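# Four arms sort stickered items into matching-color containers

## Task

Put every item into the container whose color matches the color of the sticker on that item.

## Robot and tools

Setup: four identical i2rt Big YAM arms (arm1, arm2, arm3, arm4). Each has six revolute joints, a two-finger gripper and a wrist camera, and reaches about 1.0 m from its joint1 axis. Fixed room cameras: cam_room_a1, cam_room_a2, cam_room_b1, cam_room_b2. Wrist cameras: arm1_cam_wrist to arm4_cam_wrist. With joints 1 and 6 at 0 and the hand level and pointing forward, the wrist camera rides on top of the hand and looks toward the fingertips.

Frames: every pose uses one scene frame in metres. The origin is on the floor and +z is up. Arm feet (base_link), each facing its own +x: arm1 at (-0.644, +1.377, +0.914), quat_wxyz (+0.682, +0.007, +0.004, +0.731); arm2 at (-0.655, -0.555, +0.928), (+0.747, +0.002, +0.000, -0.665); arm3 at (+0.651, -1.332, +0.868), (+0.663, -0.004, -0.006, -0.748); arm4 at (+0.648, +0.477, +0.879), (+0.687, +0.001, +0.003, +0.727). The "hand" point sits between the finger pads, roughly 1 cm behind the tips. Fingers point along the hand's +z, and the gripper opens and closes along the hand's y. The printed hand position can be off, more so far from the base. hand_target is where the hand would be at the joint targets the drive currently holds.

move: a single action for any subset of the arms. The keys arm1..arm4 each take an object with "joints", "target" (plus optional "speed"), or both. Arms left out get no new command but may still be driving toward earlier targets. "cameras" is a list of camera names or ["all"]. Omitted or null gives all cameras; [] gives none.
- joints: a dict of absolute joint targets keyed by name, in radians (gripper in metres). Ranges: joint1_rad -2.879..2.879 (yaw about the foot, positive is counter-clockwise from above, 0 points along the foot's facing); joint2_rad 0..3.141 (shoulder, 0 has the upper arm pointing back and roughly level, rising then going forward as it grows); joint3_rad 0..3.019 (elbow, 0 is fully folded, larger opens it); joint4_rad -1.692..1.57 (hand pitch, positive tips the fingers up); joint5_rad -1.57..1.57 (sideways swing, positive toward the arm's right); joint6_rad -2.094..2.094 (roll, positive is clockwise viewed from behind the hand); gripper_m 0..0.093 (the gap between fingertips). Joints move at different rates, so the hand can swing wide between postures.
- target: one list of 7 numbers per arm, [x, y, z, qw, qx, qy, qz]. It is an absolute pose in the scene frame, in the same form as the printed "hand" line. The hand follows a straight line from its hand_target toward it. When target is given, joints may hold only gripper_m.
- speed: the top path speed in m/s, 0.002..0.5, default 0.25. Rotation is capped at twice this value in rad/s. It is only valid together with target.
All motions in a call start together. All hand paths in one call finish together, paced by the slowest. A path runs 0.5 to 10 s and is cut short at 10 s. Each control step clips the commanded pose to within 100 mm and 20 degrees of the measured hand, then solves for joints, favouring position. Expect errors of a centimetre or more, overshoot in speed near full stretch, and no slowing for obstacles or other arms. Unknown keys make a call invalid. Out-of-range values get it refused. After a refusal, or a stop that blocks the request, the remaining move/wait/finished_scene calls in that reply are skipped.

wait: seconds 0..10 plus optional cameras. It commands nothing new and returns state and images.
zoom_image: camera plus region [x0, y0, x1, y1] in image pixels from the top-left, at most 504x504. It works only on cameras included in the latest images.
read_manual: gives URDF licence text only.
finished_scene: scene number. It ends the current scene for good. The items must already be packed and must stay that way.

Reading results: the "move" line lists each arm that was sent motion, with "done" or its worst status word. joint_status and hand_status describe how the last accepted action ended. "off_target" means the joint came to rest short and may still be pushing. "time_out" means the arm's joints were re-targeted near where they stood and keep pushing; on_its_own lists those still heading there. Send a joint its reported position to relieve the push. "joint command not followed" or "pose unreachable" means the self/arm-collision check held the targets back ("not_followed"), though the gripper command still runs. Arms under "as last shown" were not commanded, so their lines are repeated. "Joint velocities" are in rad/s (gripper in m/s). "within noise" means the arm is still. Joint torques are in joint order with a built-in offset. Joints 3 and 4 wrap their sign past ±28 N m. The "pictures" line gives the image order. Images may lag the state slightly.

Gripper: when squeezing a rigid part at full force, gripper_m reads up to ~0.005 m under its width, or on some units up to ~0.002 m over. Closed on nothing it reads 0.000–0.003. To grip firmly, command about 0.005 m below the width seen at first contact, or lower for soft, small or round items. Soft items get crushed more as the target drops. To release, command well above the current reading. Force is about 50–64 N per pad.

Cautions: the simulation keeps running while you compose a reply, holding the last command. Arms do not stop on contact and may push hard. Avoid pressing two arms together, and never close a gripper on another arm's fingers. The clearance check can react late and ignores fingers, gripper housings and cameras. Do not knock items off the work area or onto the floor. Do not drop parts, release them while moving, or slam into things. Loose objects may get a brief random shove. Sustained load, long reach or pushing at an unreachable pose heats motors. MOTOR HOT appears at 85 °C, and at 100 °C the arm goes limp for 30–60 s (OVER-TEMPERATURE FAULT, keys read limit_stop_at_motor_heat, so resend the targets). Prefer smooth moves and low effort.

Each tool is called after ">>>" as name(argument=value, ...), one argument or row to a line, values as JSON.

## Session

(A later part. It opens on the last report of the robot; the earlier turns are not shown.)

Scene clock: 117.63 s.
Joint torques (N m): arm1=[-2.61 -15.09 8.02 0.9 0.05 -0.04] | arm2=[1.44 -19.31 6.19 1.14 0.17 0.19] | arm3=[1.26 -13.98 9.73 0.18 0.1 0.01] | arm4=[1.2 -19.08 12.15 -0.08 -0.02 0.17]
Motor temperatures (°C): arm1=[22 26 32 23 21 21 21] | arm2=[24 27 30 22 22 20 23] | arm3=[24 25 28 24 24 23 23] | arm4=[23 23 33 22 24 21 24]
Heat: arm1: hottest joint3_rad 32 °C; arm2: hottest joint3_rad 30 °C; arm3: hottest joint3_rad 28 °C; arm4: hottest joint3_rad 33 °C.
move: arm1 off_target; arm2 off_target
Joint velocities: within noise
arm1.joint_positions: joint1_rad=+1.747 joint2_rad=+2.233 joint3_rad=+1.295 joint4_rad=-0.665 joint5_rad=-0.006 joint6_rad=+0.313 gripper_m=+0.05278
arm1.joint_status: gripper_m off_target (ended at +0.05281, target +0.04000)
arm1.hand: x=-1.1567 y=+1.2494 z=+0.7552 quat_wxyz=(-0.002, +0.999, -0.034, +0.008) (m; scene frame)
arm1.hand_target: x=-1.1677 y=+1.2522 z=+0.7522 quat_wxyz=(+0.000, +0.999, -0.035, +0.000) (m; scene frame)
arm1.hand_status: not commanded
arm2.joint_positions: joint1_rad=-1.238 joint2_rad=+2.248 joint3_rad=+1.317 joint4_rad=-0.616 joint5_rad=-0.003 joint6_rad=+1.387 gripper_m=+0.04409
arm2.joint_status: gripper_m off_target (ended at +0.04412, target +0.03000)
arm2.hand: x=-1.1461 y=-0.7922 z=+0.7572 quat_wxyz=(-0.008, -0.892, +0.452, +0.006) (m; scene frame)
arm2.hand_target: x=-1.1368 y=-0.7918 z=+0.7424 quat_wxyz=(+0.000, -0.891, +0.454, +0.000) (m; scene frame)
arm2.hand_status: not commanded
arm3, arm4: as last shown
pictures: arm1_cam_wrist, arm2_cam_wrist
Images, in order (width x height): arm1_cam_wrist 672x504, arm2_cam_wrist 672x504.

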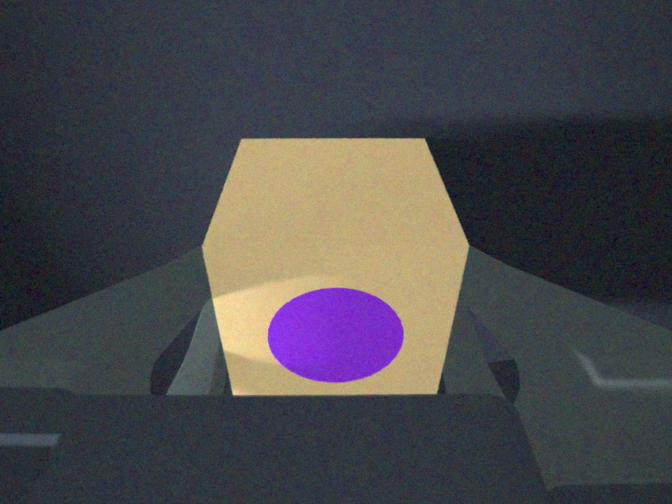

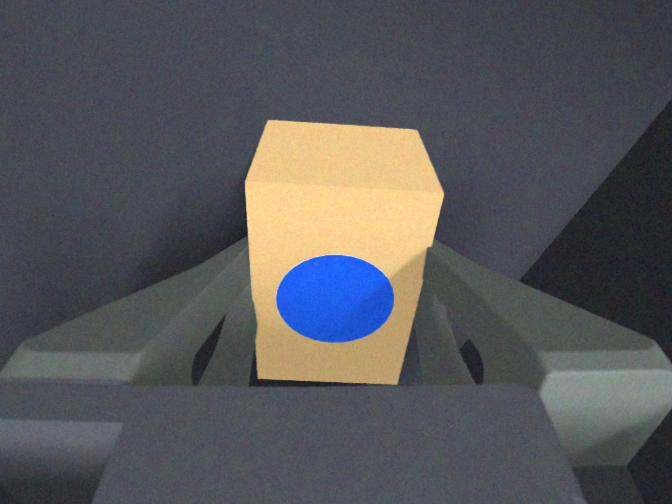

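>>> move(
  arm1={"target":[-1.15,1.26,1.05,0,1,0,0]},
  arm2={"target":[-1.14,-0.79,1.05,0,0.891,-0.454,0]},
  arm3={"joints":{"joint2_rad":0.133,"joint3_rad":0.686,"joint4_rad":-0.553}},
  arm4={"joints":{"joint2_rad":0.133,"joint3_rad":0.686,"joint4_rad":-0.553,"joint6_rad":0}},
  cameras=["arm1_cam_wrist","arm2_cam_wrist","cam_room_a2","cam_room_a1"],
)

>>> move(
  arm3={"joints":{"joint1_rad":-1.45}},
  arm4={"joints":{"joint1_rad":1.515}},
)

Scene clock: 132.40 s.
Joint torques (N m): arm1=[-2.96 -14.8 13.85 0.03 0.07 -0.04] | arm2=[0.73 -17.9 13.5 0.06 0.15 0.13] | arm3=[1.38 4.54 8.44 2.44 0.08 0] | arm4=[1.49 4.37 9.09 2.1 -0.03 -0.08]
Motor temperatures (°C): arm1=[22 27 31 23 21 21 22] | arm2=[24 27 29 22 22 20 23] | arm3=[24 25 29 24 24 23 23] | arm4=[23 23 34 22 24 21 24]
Heat: arm1: hottest joint3_rad 31 °C; arm2: hottest joint3_rad 29 °C; arm3: hottest joint3_rad 29 °C; arm4: hottest joint3_rad 34 °C.
move: arm1 off_target; arm2 off_target; arm3 done; arm4 done
Joint velocities: within noise
arm1.joint_positions: joint1_rad=+1.738 joint2_rad=+1.766 joint3_rad=+1.410 joint4_rad=-1.267 joint5_rad=-0.006 joint6_rad=+0.233 gripper_m=+0.05279
arm1.joint_status: not commanded
arm1.hand: x=-1.1347 y=+1.2577 z=+1.0315 quat_wxyz=(-0.004, +1.000, +0.002, +0.018) (m; scene frame)
arm1.hand_target: x=-1.1492 y=+1.2602 z=+1.0502 quat_wxyz=(+0.000, +1.000, +0.000, +0.000) (m; scene frame)
arm1.hand_status: off_target (0.024 m and 2.2 deg from the pose sent, 0.295 m and 4.0 deg at the start)
arm2.joint_positions: joint1_rad=-1.238 joint2_rad=+1.788 joint3_rad=+1.451 joint4_rad=-1.250 joint5_rad=-0.003 joint6_rad=+1.387 gripper_m=+0.04410
arm2.joint_status: not commanded
arm2.hand: x=-1.1294 y=-0.7847 z=+1.0404 quat_wxyz=(+0.007, -0.892, +0.452, -0.006) (m; scene frame)
arm2.hand_target: x=-1.1396 y=-0.7899 z=+1.0501 quat_wxyz=(+0.000, -0.891, +0.454, +0.000) (m; scene frame)
arm2.hand_status: off_target (0.015 m and 1.1 deg from the pose sent, 0.293 m and 1.2 deg at the start)
arm3.joint_positions: joint1_rad=+1.691 joint2_rad=+0.131 joint3_rad=+0.689 joint4_rad=-0.570 joint5_rad=-0.002 joint6_rad=-0.006 gripper_m=+0.09398
arm3.joint_status: all done
arm3.hand: x=+0.8756 y=-1.3258 z=+1.3143 quat_wxyz=(-0.703, +0.007, -0.711, +0.007) (m; scene frame)
arm3.hand_target: x=+0.8769 y=-1.3260 z=+1.3163 quat_wxyz=(-0.708, +0.005, -0.707, +0.005) (m; scene frame)
arm3.hand_status: not commanded
arm4.joint_positions: joint1_rad=-1.564 joint2_rad=+0.135 joint3_rad=+0.680 joint4_rad=-0.570 joint5_rad=+0.001 joint6_rad=+0.014 gripper_m=+0.09398
arm4.joint_status: all done
arm4.hand: x=+0.8778 y=+0.4927 z=+1.3188 quat_wxyz=(-0.696, +0.019, -0.717, -0.025) (m; scene frame)
arm4.hand_target: x=+0.8759 y=+0.4946 z=+1.3268 quat_wxyz=(-0.705, +0.027, -0.708, -0.024) (m; scene frame)
arm4.hand_status: not commanded
pictures: arm1_cam_wrist, arm2_cam_wrist, cam_room_a1, cam_room_a2
Images, in order (width x height): arm1_cam_wrist 672x504, arm2_cam_wrist 672x504, cam_room_a1 672x504, cam_room_a2 672x504.

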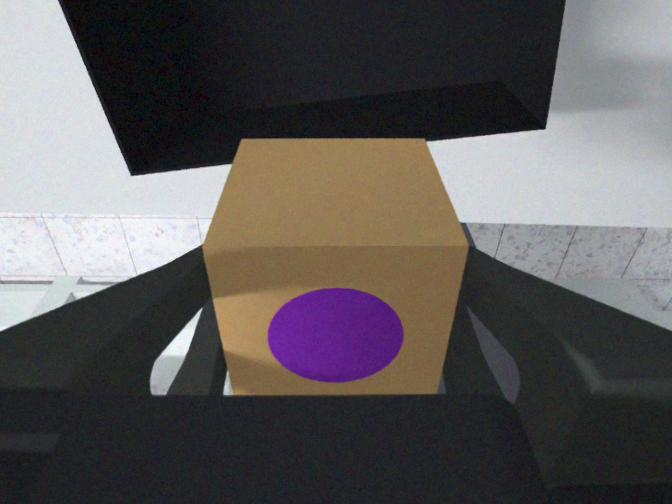

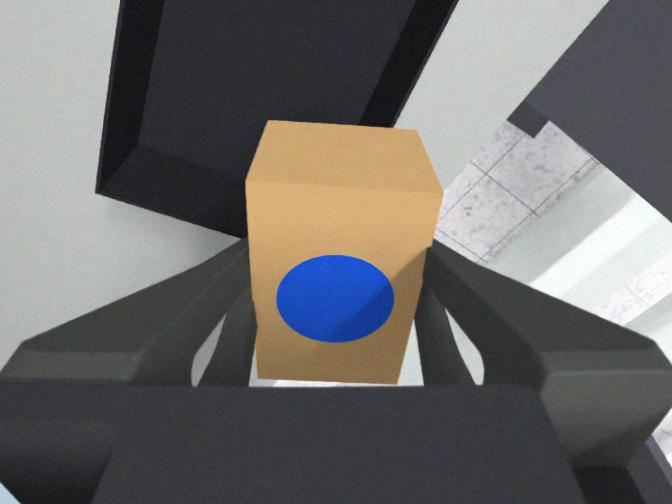

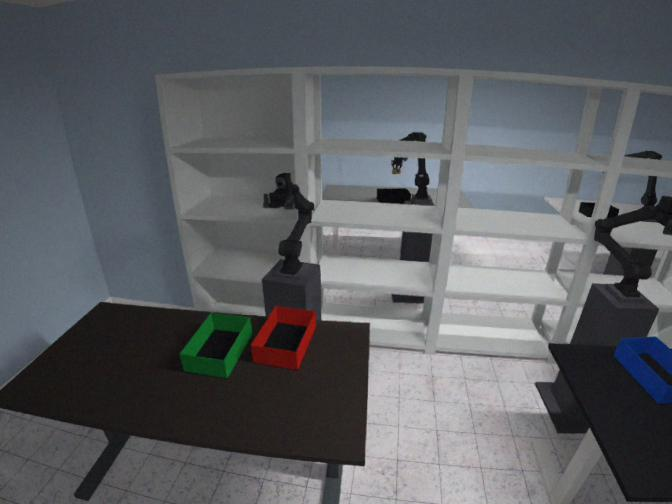

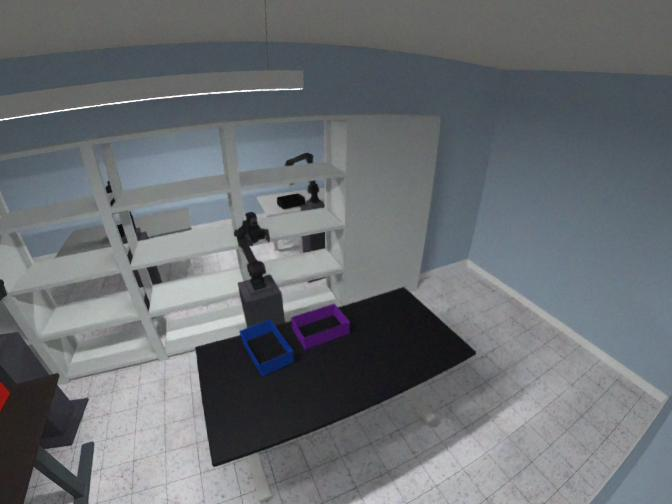

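Scene clock: 134.80 s.
Joint torques (N m): arm1=[-2.32 -14.04 13.74 -0.16 0.06 -0.03] | arm2=[0.91 -18.37 13.57 0.06 0.16 0.12] | arm3=[0.5 4.42 8.53 2.41 -0.01 0.01] | arm4=[0.26 4.13 9.11 1.99 0.06 -0.09]
Motor temperatures (°C): arm1=[22 27 31 23 21 21 22] | arm2=[24 27 29 22 22 20 23] | arm3=[24 25 29 24 24 23 23] | arm4=[23 23 34 22 24 21 24]
Heat: arm1: hottest joint3_rad 31 °C; arm2: hottest joint3_rad 29 °C; arm3: hottest joint3_rad 29 °C; arm4: hottest joint3_rad 34 °C.
move: arm3 done; arm4 done
Joint velocities: within noise
arm1, arm2: as last shown
arm3.joint_positions: joint1_rad=-1.441 joint2_rad=+0.131 joint3_rad=+0.689 joint4_rad=-0.570 joint5_rad=+0.000 joint6_rad=-0.006 gripper_m=+0.09402
arm3.joint_status: all done
arm3.hand: x=+0.4252 y=-1.3272 z=+1.3138 quat_wxyz=(-0.006, -0.712, -0.001, +0.703) (m; scene frame)
arm3.hand_target: x=+0.4240 y=-1.3250 z=+1.3158 quat_wxyz=(-0.005, -0.707, +0.005, +0.707) (m; scene frame)
arm3.hand_status: not commanded
arm4.joint_positions: joint1_rad=+1.511 joint2_rad=+0.135 joint3_rad=+0.680 joint4_rad=-0.570 joint5_rad=-0.002 joint6_rad=+0.013 gripper_m=+0.09403
arm4.joint_status: all done
arm4.hand: x=+0.4217 y=+0.4796 z=+1.3210 quat_wxyz=(+0.006, +0.714, -0.006, -0.700) (m; scene frame)
arm4.hand_target: x=+0.4235 y=+0.4788 z=+1.3290 quat_wxyz=(+0.002, +0.705, +0.000, -0.709) (m; scene frame)
arm4.hand_status: not commanded
pictures: arm1_cam_wrist, arm2_cam_wrist, arm3_cam_wrist, arm4_cam_wrist, cam_room_a1, cam_room_a2, cam_room_b1, cam_room_b2
Images, in order (width x height): arm1_cam_wrist 672x504, arm2_cam_wrist 672x504, arm3_cam_wrist 672x504, arm4_cam_wrist 672x504, cam_room_a1 672x504, cam_room_a2 672x504, cam_room_b1 672x504, cam_room_b2 672x504.

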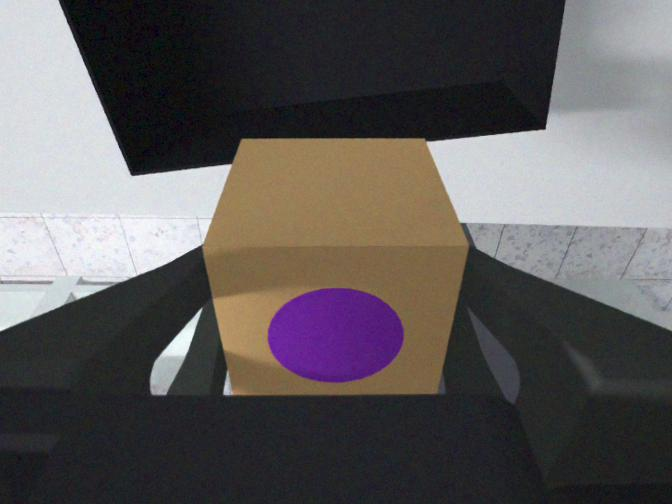

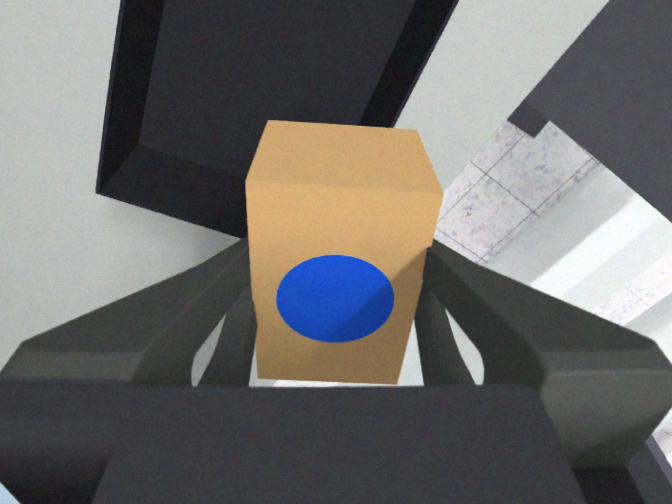

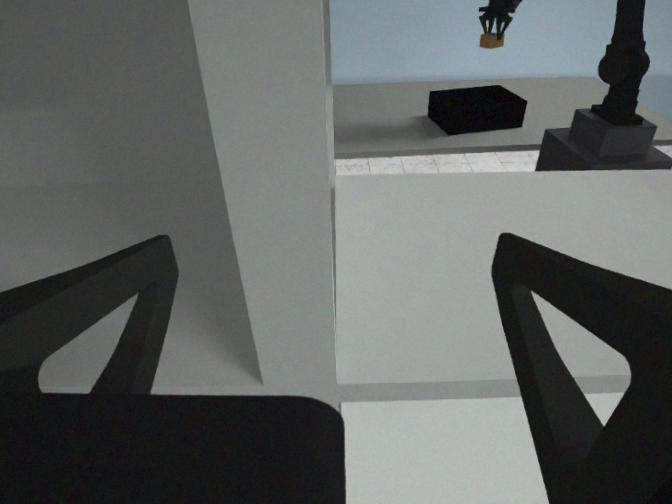

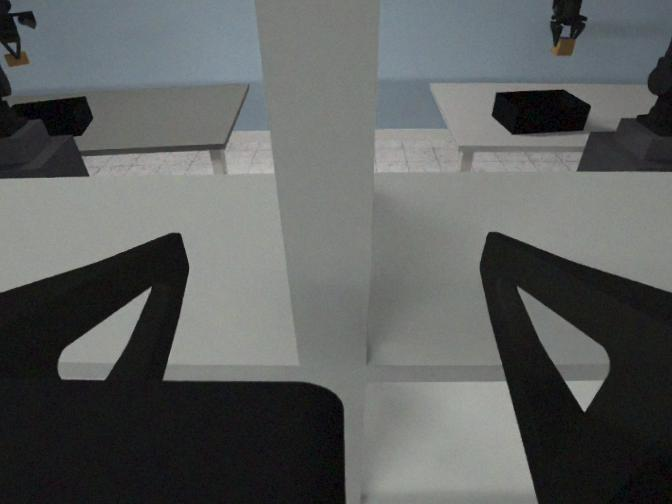

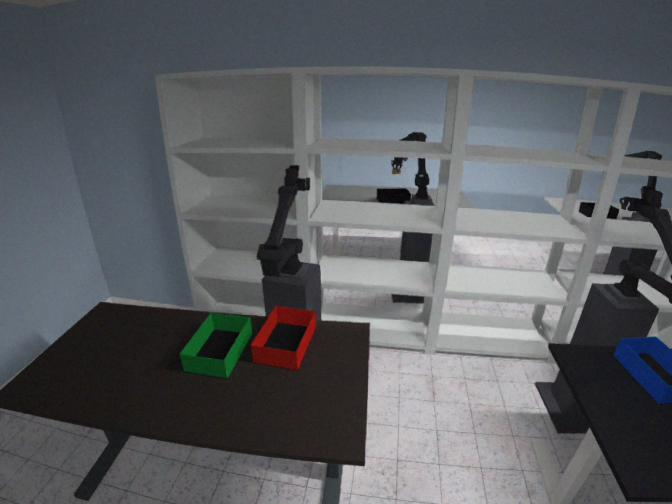

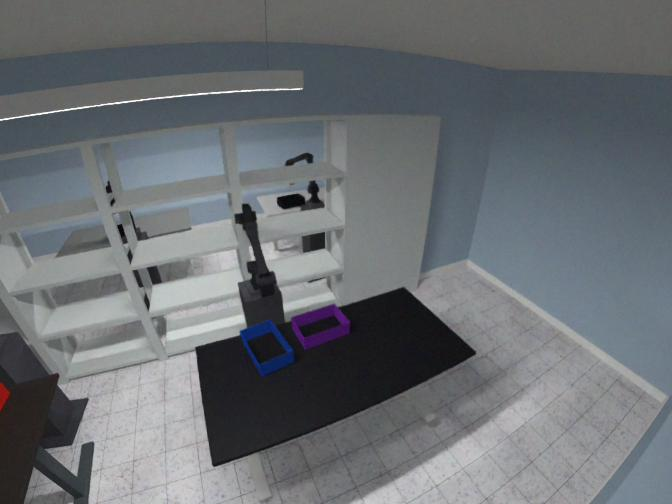

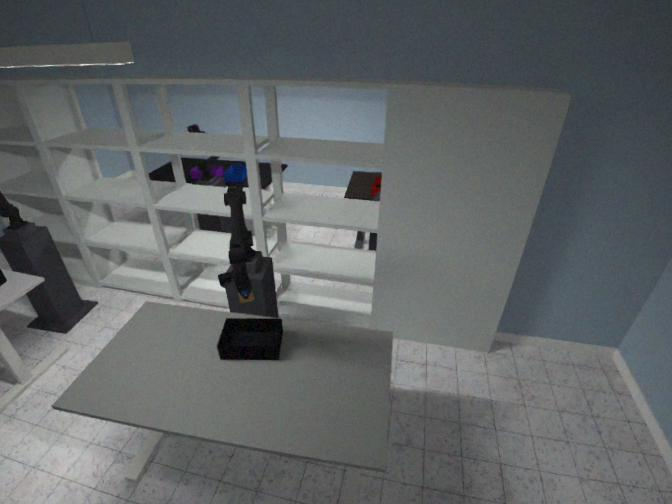

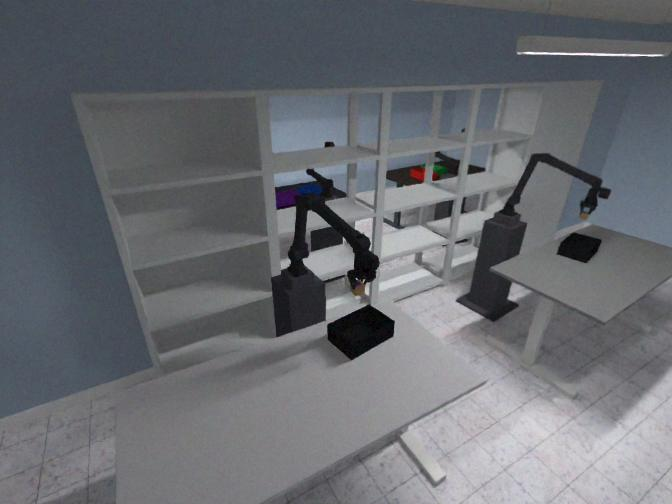

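>>> move(
  arm4={"joints":{"joint4_rad":0.4}},
  cameras=["arm4_cam_wrist"],
)

Scene clock: 182.07 s.
Joint torques (N m): arm1=[-2.61 -14.21 13.76 -0.03 0.1 -0.07] | arm2=[0.79 -18.26 13.56 0.09 0.14 0.13] | arm3=[0.44 4.37 8.53 2.43 0 0.01] | arm4=[0.79 5.36 8.12 1.03 0.08 -0.07]
Motor temperatures (°C): arm1=[22 27 33 23 21 21 22] | arm2=[24 27 31 22 22 20 24] | arm3=[24 25 28 24 24 23 23] | arm4=[23 23 36 22 24 21 24]
Heat: arm1: hottest joint3_rad 33 °C; arm2: hottest joint3_rad 31 °C; arm3: hottest joint3_rad 28 °C; arm4: hottest joint3_rad 36 °C.
move: arm4 done
Joint velocities: within noise
arm1, arm2, arm3: as last shown
arm1.joint_positions: joint1_rad=+1.738 joint2_rad=+1.766 joint3_rad=+1.410 joint4_rad=-1.267 joint5_rad=-0.006 joint6_rad=+0.232 gripper_m=+0.05279
arm4.joint_positions: joint1_rad=+1.511 joint2_rad=+0.135 joint3_rad=+0.680 joint4_rad=+0.386 joint5_rad=-0.002 joint6_rad=+0.013 gripper_m=+0.09403
arm4.joint_status: all done
arm4.hand: x=+0.5215 y=+0.4800 z=+1.5238 quat_wxyz=(+0.006, +0.312, -0.003, -0.950) (m; scene frame)
arm4.hand_target: x=+0.5278 y=+0.4795 z=+1.5289 quat_wxyz=(+0.001, +0.302, +0.000, -0.953) (m; scene frame)
arm4.hand_status: not commanded
pictures: arm4_cam_wrist
Images, in order (width x height): arm4_cam_wrist 672x504.

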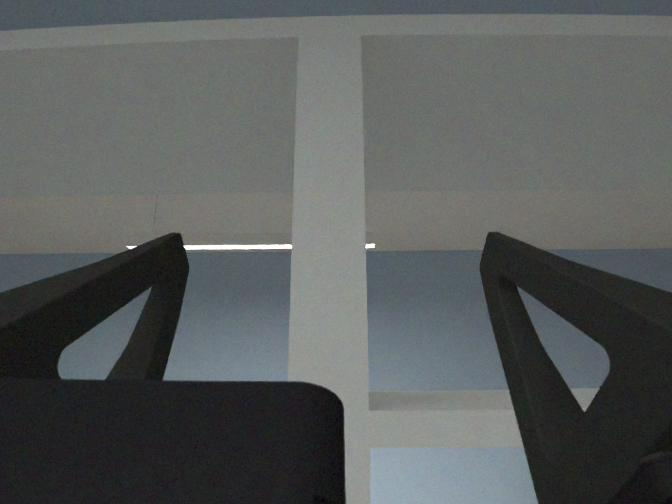

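>>> move(
  arm1={"target":[-1.165,1.25,0.757,0,0.9994,-0.035,0]},
  arm2={"target":[-1.137,-0.79,0.85,0,0.974,0.225,0]},
  arm4={"joints":{"joint4_rad":-0.553}},
  cameras=["arm1_cam_wrist","arm2_cam_wrist"],
)

>>> move(
  arm1={"joints":{"gripper_m":0.093}},
  arm2={"target":[-1.137,-0.79,0.745,0,0.974,0.225,0]},
  cameras=["arm1_cam_wrist","arm2_cam_wrist"],
)

Scene clock: 238.37 s.
Joint torques (N m): arm1=[-1.49 -15.56 7.6 0.76 0.05 0.1] | arm2=[1.03 -18.14 7.51 1.29 0.03 -0.07] | arm3=[0.62 4.42 8.51 2.41 0 0.01] | arm4=[1.08 4.19 9.06 0.92 0.08 -0.08]
Motor temperatures (°C): arm1=[22 27 34 23 21 21 23] | arm2=[24 27 32 22 22 20 25] | arm3=[24 25 28 24 24 23 23] | arm4=[23 23 34 22 24 21 24]
Heat: arm1: hottest joint3_rad 34 °C; arm2: hottest joint3_rad 32 °C; arm3: hottest joint3_rad 28 °C; arm4: hottest joint3_rad 34 °C.
move: arm1 off_target; arm2 off_target; arm4 done
Joint velocities: within noise
arm1.joint_positions: joint1_rad=+1.738 joint2_rad=+2.230 joint3_rad=+1.288 joint4_rad=-0.668 joint5_rad=-0.007 joint6_rad=+0.303 gripper_m=+0.05280
arm1.joint_status: not commanded
arm1.hand: x=-1.1541 y=+1.2547 z=+0.7554 quat_wxyz=(-0.003, +0.999, -0.033, +0.012) (m; scene frame)
arm1.hand_target: x=-1.1648 y=+1.2500 z=+0.7573 quat_wxyz=(+0.000, +0.999, -0.035, +0.000) (m; scene frame)
arm1.hand_status: off_target (0.012 m and 1.4 deg from the pose sent, 0.276 m and 4.7 deg at the start)
arm2.joint_positions: joint1_rad=-1.238 joint2_rad=+2.028 joint3_rad=+1.305 joint4_rad=-0.819 joint5_rad=-0.003 joint6_rad=+0.014 gripper_m=+0.04421
arm2.joint_status: not commanded
arm2.hand: x=-1.1442 y=-0.7915 z=+0.8683 quat_wxyz=(-0.004, -0.976, -0.216, +0.012) (m; scene frame)
arm2.hand_target: x=-1.1366 y=-0.7898 z=+0.8506 quat_wxyz=(+0.000, -0.974, -0.225, +0.000) (m; scene frame)
arm2.hand_status: off_target (0.020 m and 1.8 deg from the pose sent, 0.191 m and 79.7 deg at the start)
arm3: as last shown
arm4.joint_positions: joint1_rad=+1.511 joint2_rad=+0.135 joint3_rad=+0.680 joint4_rad=-0.541 joint5_rad=-0.002 joint6_rad=+0.013 gripper_m=+0.09403
arm4.joint_status: all done
arm4.hand: x=+0.4217 y=+0.4797 z=+1.3280 quat_wxyz=(+0.006, +0.704, -0.006, -0.710) (m; scene frame)
arm4.hand_target: x=+0.4235 y=+0.4788 z=+1.3289 quat_wxyz=(+0.002, +0.705, +0.000, -0.709) (m; scene frame)
arm4.hand_status: not commanded
pictures: arm1_cam_wrist, arm2_cam_wrist
Images, in order (width x height): arm1_cam_wrist 672x504, arm2_cam_wrist 672x504.

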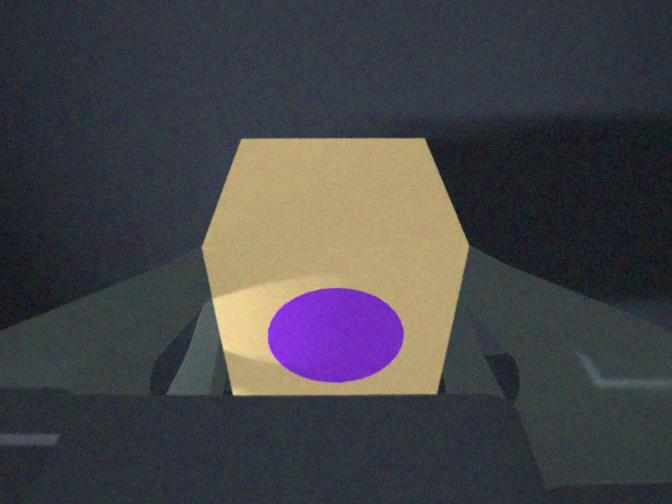

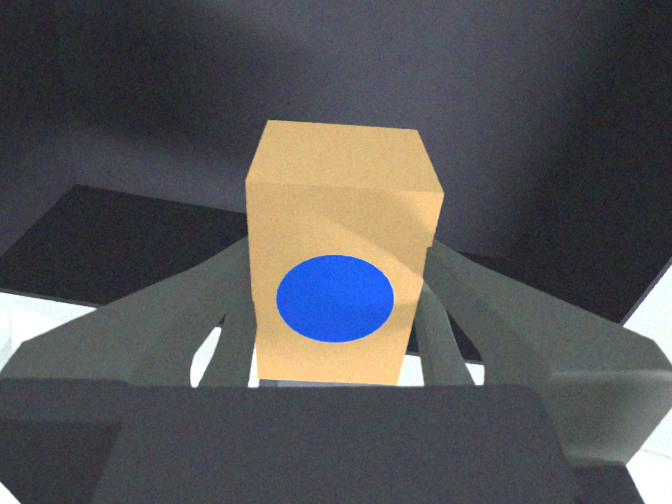

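Scene clock: 239.37 s.
Joint torques (N m): arm1=[-1.79 -15.74 7.8 0.87 0.03 0.07] | arm2=[1.03 -19.43 7.31 1.13 0.03 -0.05] | arm3=[0.67 4.42 8.55 2.43 0 0.01] | arm4=[1.03 3.96 9.06 1.05 0.11 -0.07]
Motor temperatures (°C): arm1=[22 27 34 23 21 21 23] | arm2=[24 27 32 22 22 20 25] | arm3=[24 25 28 24 24 23 23] | arm4=[23 23 34 22 24 21 24]
Heat: arm1: hottest joint3_rad 34 °C; arm2: hottest joint3_rad 32 °C; arm3: hottest joint3_rad 28 °C; arm4: hottest joint3_rad 34 °C.
move: arm1 done; arm2 off_target
Joint velocities: within noise
arm1.joint_positions: joint1_rad=+1.738 joint2_rad=+2.230 joint3_rad=+1.288 joint4_rad=-0.668 joint5_rad=-0.007 joint6_rad=+0.303 gripper_m=+0.09297
arm1.joint_status: all done
arm1.hand: x=-1.1541 y=+1.2547 z=+0.7554 quat_wxyz=(-0.003, +0.999, -0.034, +0.012) (m; scene frame)
arm1.hand_target: x=-1.1648 y=+1.2500 z=+0.7573 quat_wxyz=(+0.000, +0.999, -0.035, +0.000) (m; scene frame)
arm1.hand_status: not commanded
arm2.joint_positions: joint1_rad=-1.238 joint2_rad=+2.242 joint3_rad=+1.298 joint4_rad=-0.618 joint5_rad=-0.003 joint6_rad=+0.013 gripper_m=+0.04421
arm2.joint_status: not commanded
arm2.hand: x=-1.1381 y=-0.7883 z=+0.7563 quat_wxyz=(-0.001, -0.976, -0.217, +0.003) (m; scene frame)
arm2.hand_target: x=-1.1368 y=-0.7899 z=+0.7452 quat_wxyz=(+0.000, -0.974, -0.225, +0.000) (m; scene frame)
arm2.hand_status: off_target (0.011 m and 1.0 deg from the pose sent, 0.123 m and 1.8 deg at the start)
arm3, arm4: as last shown
pictures: arm1_cam_wrist, arm2_cam_wrist
Images, in order (width x height): arm1_cam_wrist 672x504, arm2_cam_wrist 672x504.

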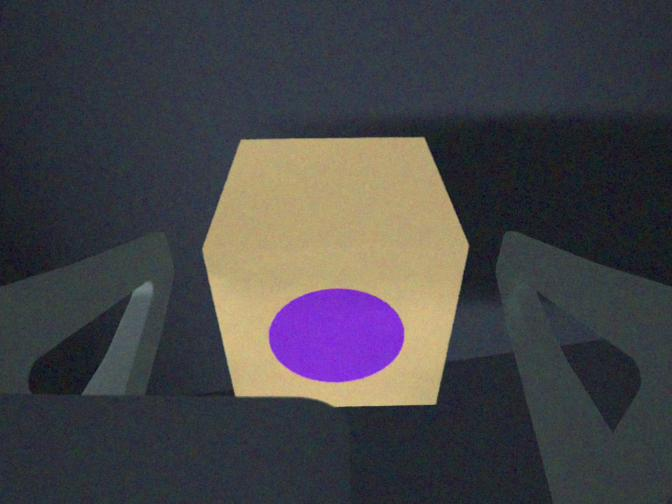

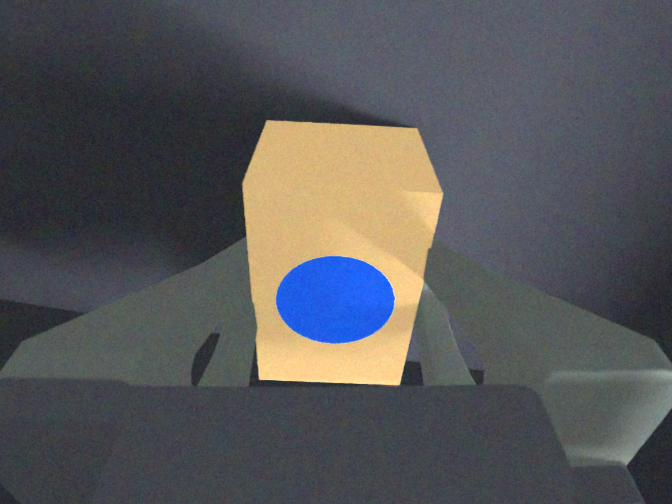

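>>> move(
  arm1={"target":[-1.165,1.25,0.758,0.008,0.970,0.034,-0.242],"speed":0.2},
  arm2={"joints":{"gripper_m":0.093}},
  cameras=["arm1_cam_wrist"],
)

>>> move(
  arm1={"joints":{"gripper_m":0.04}},
  arm2={"target":[-1.137,-0.79,0.747,0.054,0.945,0.218,-0.236],"speed":0.2},
  cameras=["arm1_cam_wrist","arm2_cam_wrist"],
)

Scene clock: 245.83 s.
Joint torques (N m): arm1=[-1.14 -16.21 4.3 1.73 0.15 -0.03] | arm2=[1.14 -19.31 7.3 1.17 0.03 -0.05] | arm3=[0.67 4.37 8.54 2.43 0 0.02] | arm4=[1.2 3.84 9.14 0.92 0.09 -0.07]
Motor temperatures (°C): arm1=[22 27 34 23 21 21 22] | arm2=[24 27 32 22 22 20 25] | arm3=[24 25 28 24 24 23 23] | arm4=[23 23 34 22 24 21 24]
Heat: arm1: hottest joint3_rad 34 °C; arm2: hottest joint3_rad 32 °C; arm3: hottest joint3_rad 28 °C; arm4: hottest joint3_rad 34 °C.
move: arm1 off_target; arm2 done
Joint velocities: within noise
arm1.joint_positions: joint1_rad=+1.762 joint2_rad=+2.172 joint3_rad=+0.948 joint4_rad=+0.076 joint5_rad=+0.087 joint6_rad=+0.189 gripper_m=+0.09297
arm1.joint_status: not commanded
arm1.hand: x=-1.1553 y=+1.2582 z=+0.7431 quat_wxyz=(+0.004, +0.975, +0.026, -0.221) (m; scene frame)
arm1.hand_target: x=-1.1649 y=+1.2500 z=+0.7580 quat_wxyz=(+0.008, +0.970, +0.034, -0.242) (m; scene frame)
arm1.hand_status: off_target (0.020 m and 2.7 deg from the pose sent, 0.012 m and 30.4 deg at the start)
arm2.joint_positions: joint1_rad=-1.238 joint2_rad=+2.242 joint3_rad=+1.298 joint4_rad=-0.618 joint5_rad=-0.003 joint6_rad=+0.013 gripper_m=+0.09292
arm2.joint_status: all done
arm2.hand: x=-1.1381 y=-0.7883 z=+0.7563 quat_wxyz=(-0.001, -0.976, -0.217, +0.003) (m; scene frame)
arm2.hand_target: x=-1.1368 y=-0.7899 z=+0.7452 quat_wxyz=(+0.000, -0.974, -0.225, +0.000) (m; scene frame)
arm2.hand_status: not commanded
arm3, arm4: as last shown
pictures: arm1_cam_wrist
Images, in order (width x height): arm1_cam_wrist 672x504.

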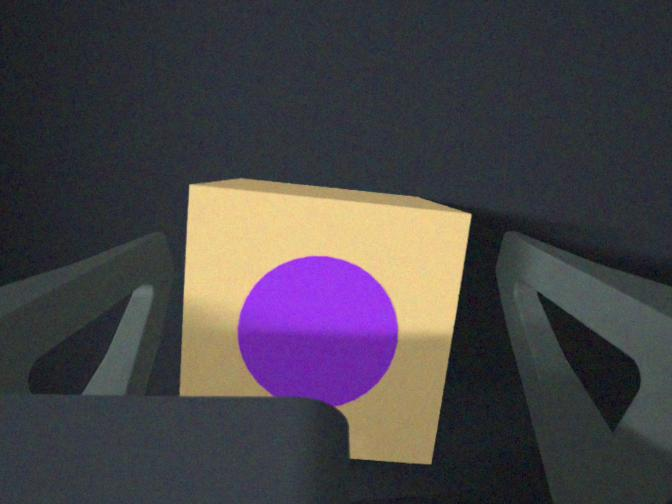

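Scene clock: 247.67 s.
Joint torques (N m): arm1=[-1.14 -15.85 4.34 1.8 0.13 0.02] | arm2=[1.08 -19.43 3.54 2.25 0.08 -0.04] | arm3=[0.67 4.42 8.55 2.43 0 0.02] | arm4=[0.56 3.9 9.11 0.98 0.09 -0.08]
Motor temperatures (°C): arm1=[22 27 33 23 21 21 23] | arm2=[24 27 32 22 22 20 25] | arm3=[24 25 28 24 24 23 23] | arm4=[23 22 34 22 24 21 24]
Heat: arm1: hottest joint3_rad 33 °C; arm2: hottest joint3_rad 32 °C; arm3: hottest joint3_rad 28 °C; arm4: hottest joint3_rad 34 °C.
move: arm1 off_target; arm2 done
Joint velocities: within noise
arm1.joint_positions: joint1_rad=+1.763 joint2_rad=+2.172 joint3_rad=+0.948 joint4_rad=+0.076 joint5_rad=+0.088 joint6_rad=+0.188 gripper_m=+0.05331
arm1.joint_status: gripper_m off_target (ended at +0.05333, target +0.04000)
arm1.hand: x=-1.1555 y=+1.2581 z=+0.7432 quat_wxyz=(+0.003, +0.975, +0.026, -0.222) (m; scene frame)
arm1.hand_target: x=-1.1649 y=+1.2500 z=+0.7579 quat_wxyz=(+0.008, +0.970, +0.034, -0.242) (m; scene frame)
arm1.hand_status: not commanded
arm2.joint_positions: joint1_rad=-1.238 joint2_rad=+2.197 joint3_rad=+0.966 joint4_rad=+0.152 joint5_rad=-0.003 joint6_rad=+0.013 gripper_m=+0.09292
arm2.joint_status: not commanded
arm2.hand: x=-1.1430 y=-0.7905 z=+0.7472 quat_wxyz=(-0.056, -0.947, -0.211, +0.236) (m; scene frame)
arm2.hand_target: x=-1.1371 y=-0.7900 z=+0.7470 quat_wxyz=(-0.054, -0.945, -0.218, +0.236) (m; scene frame)
arm2.hand_status: done (0.006 m and 0.9 deg from the pose sent, 0.009 m and 27.7 deg at the start)
arm3, arm4: as last shown
pictures: arm1_cam_wrist, arm2_cam_wrist
Images, in order (width x height): arm1_cam_wrist 672x504, arm2_cam_wrist 672x504.

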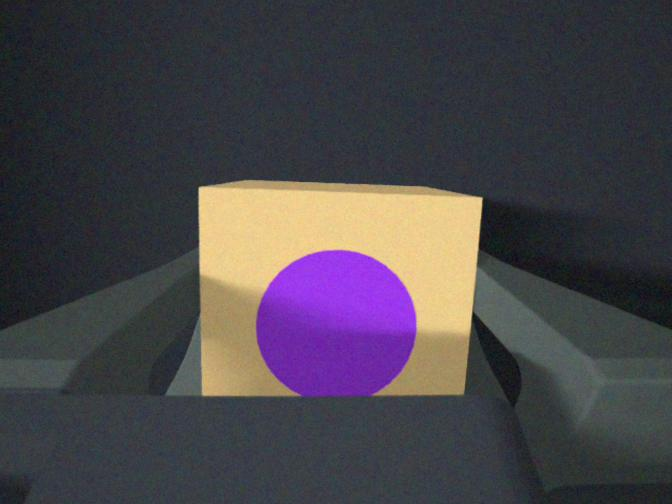

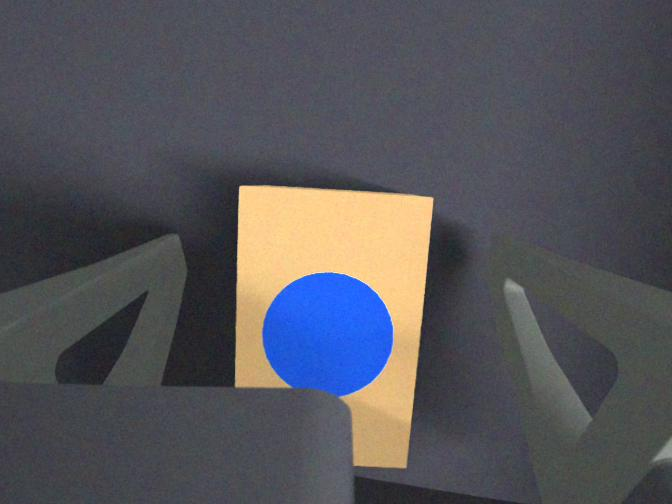

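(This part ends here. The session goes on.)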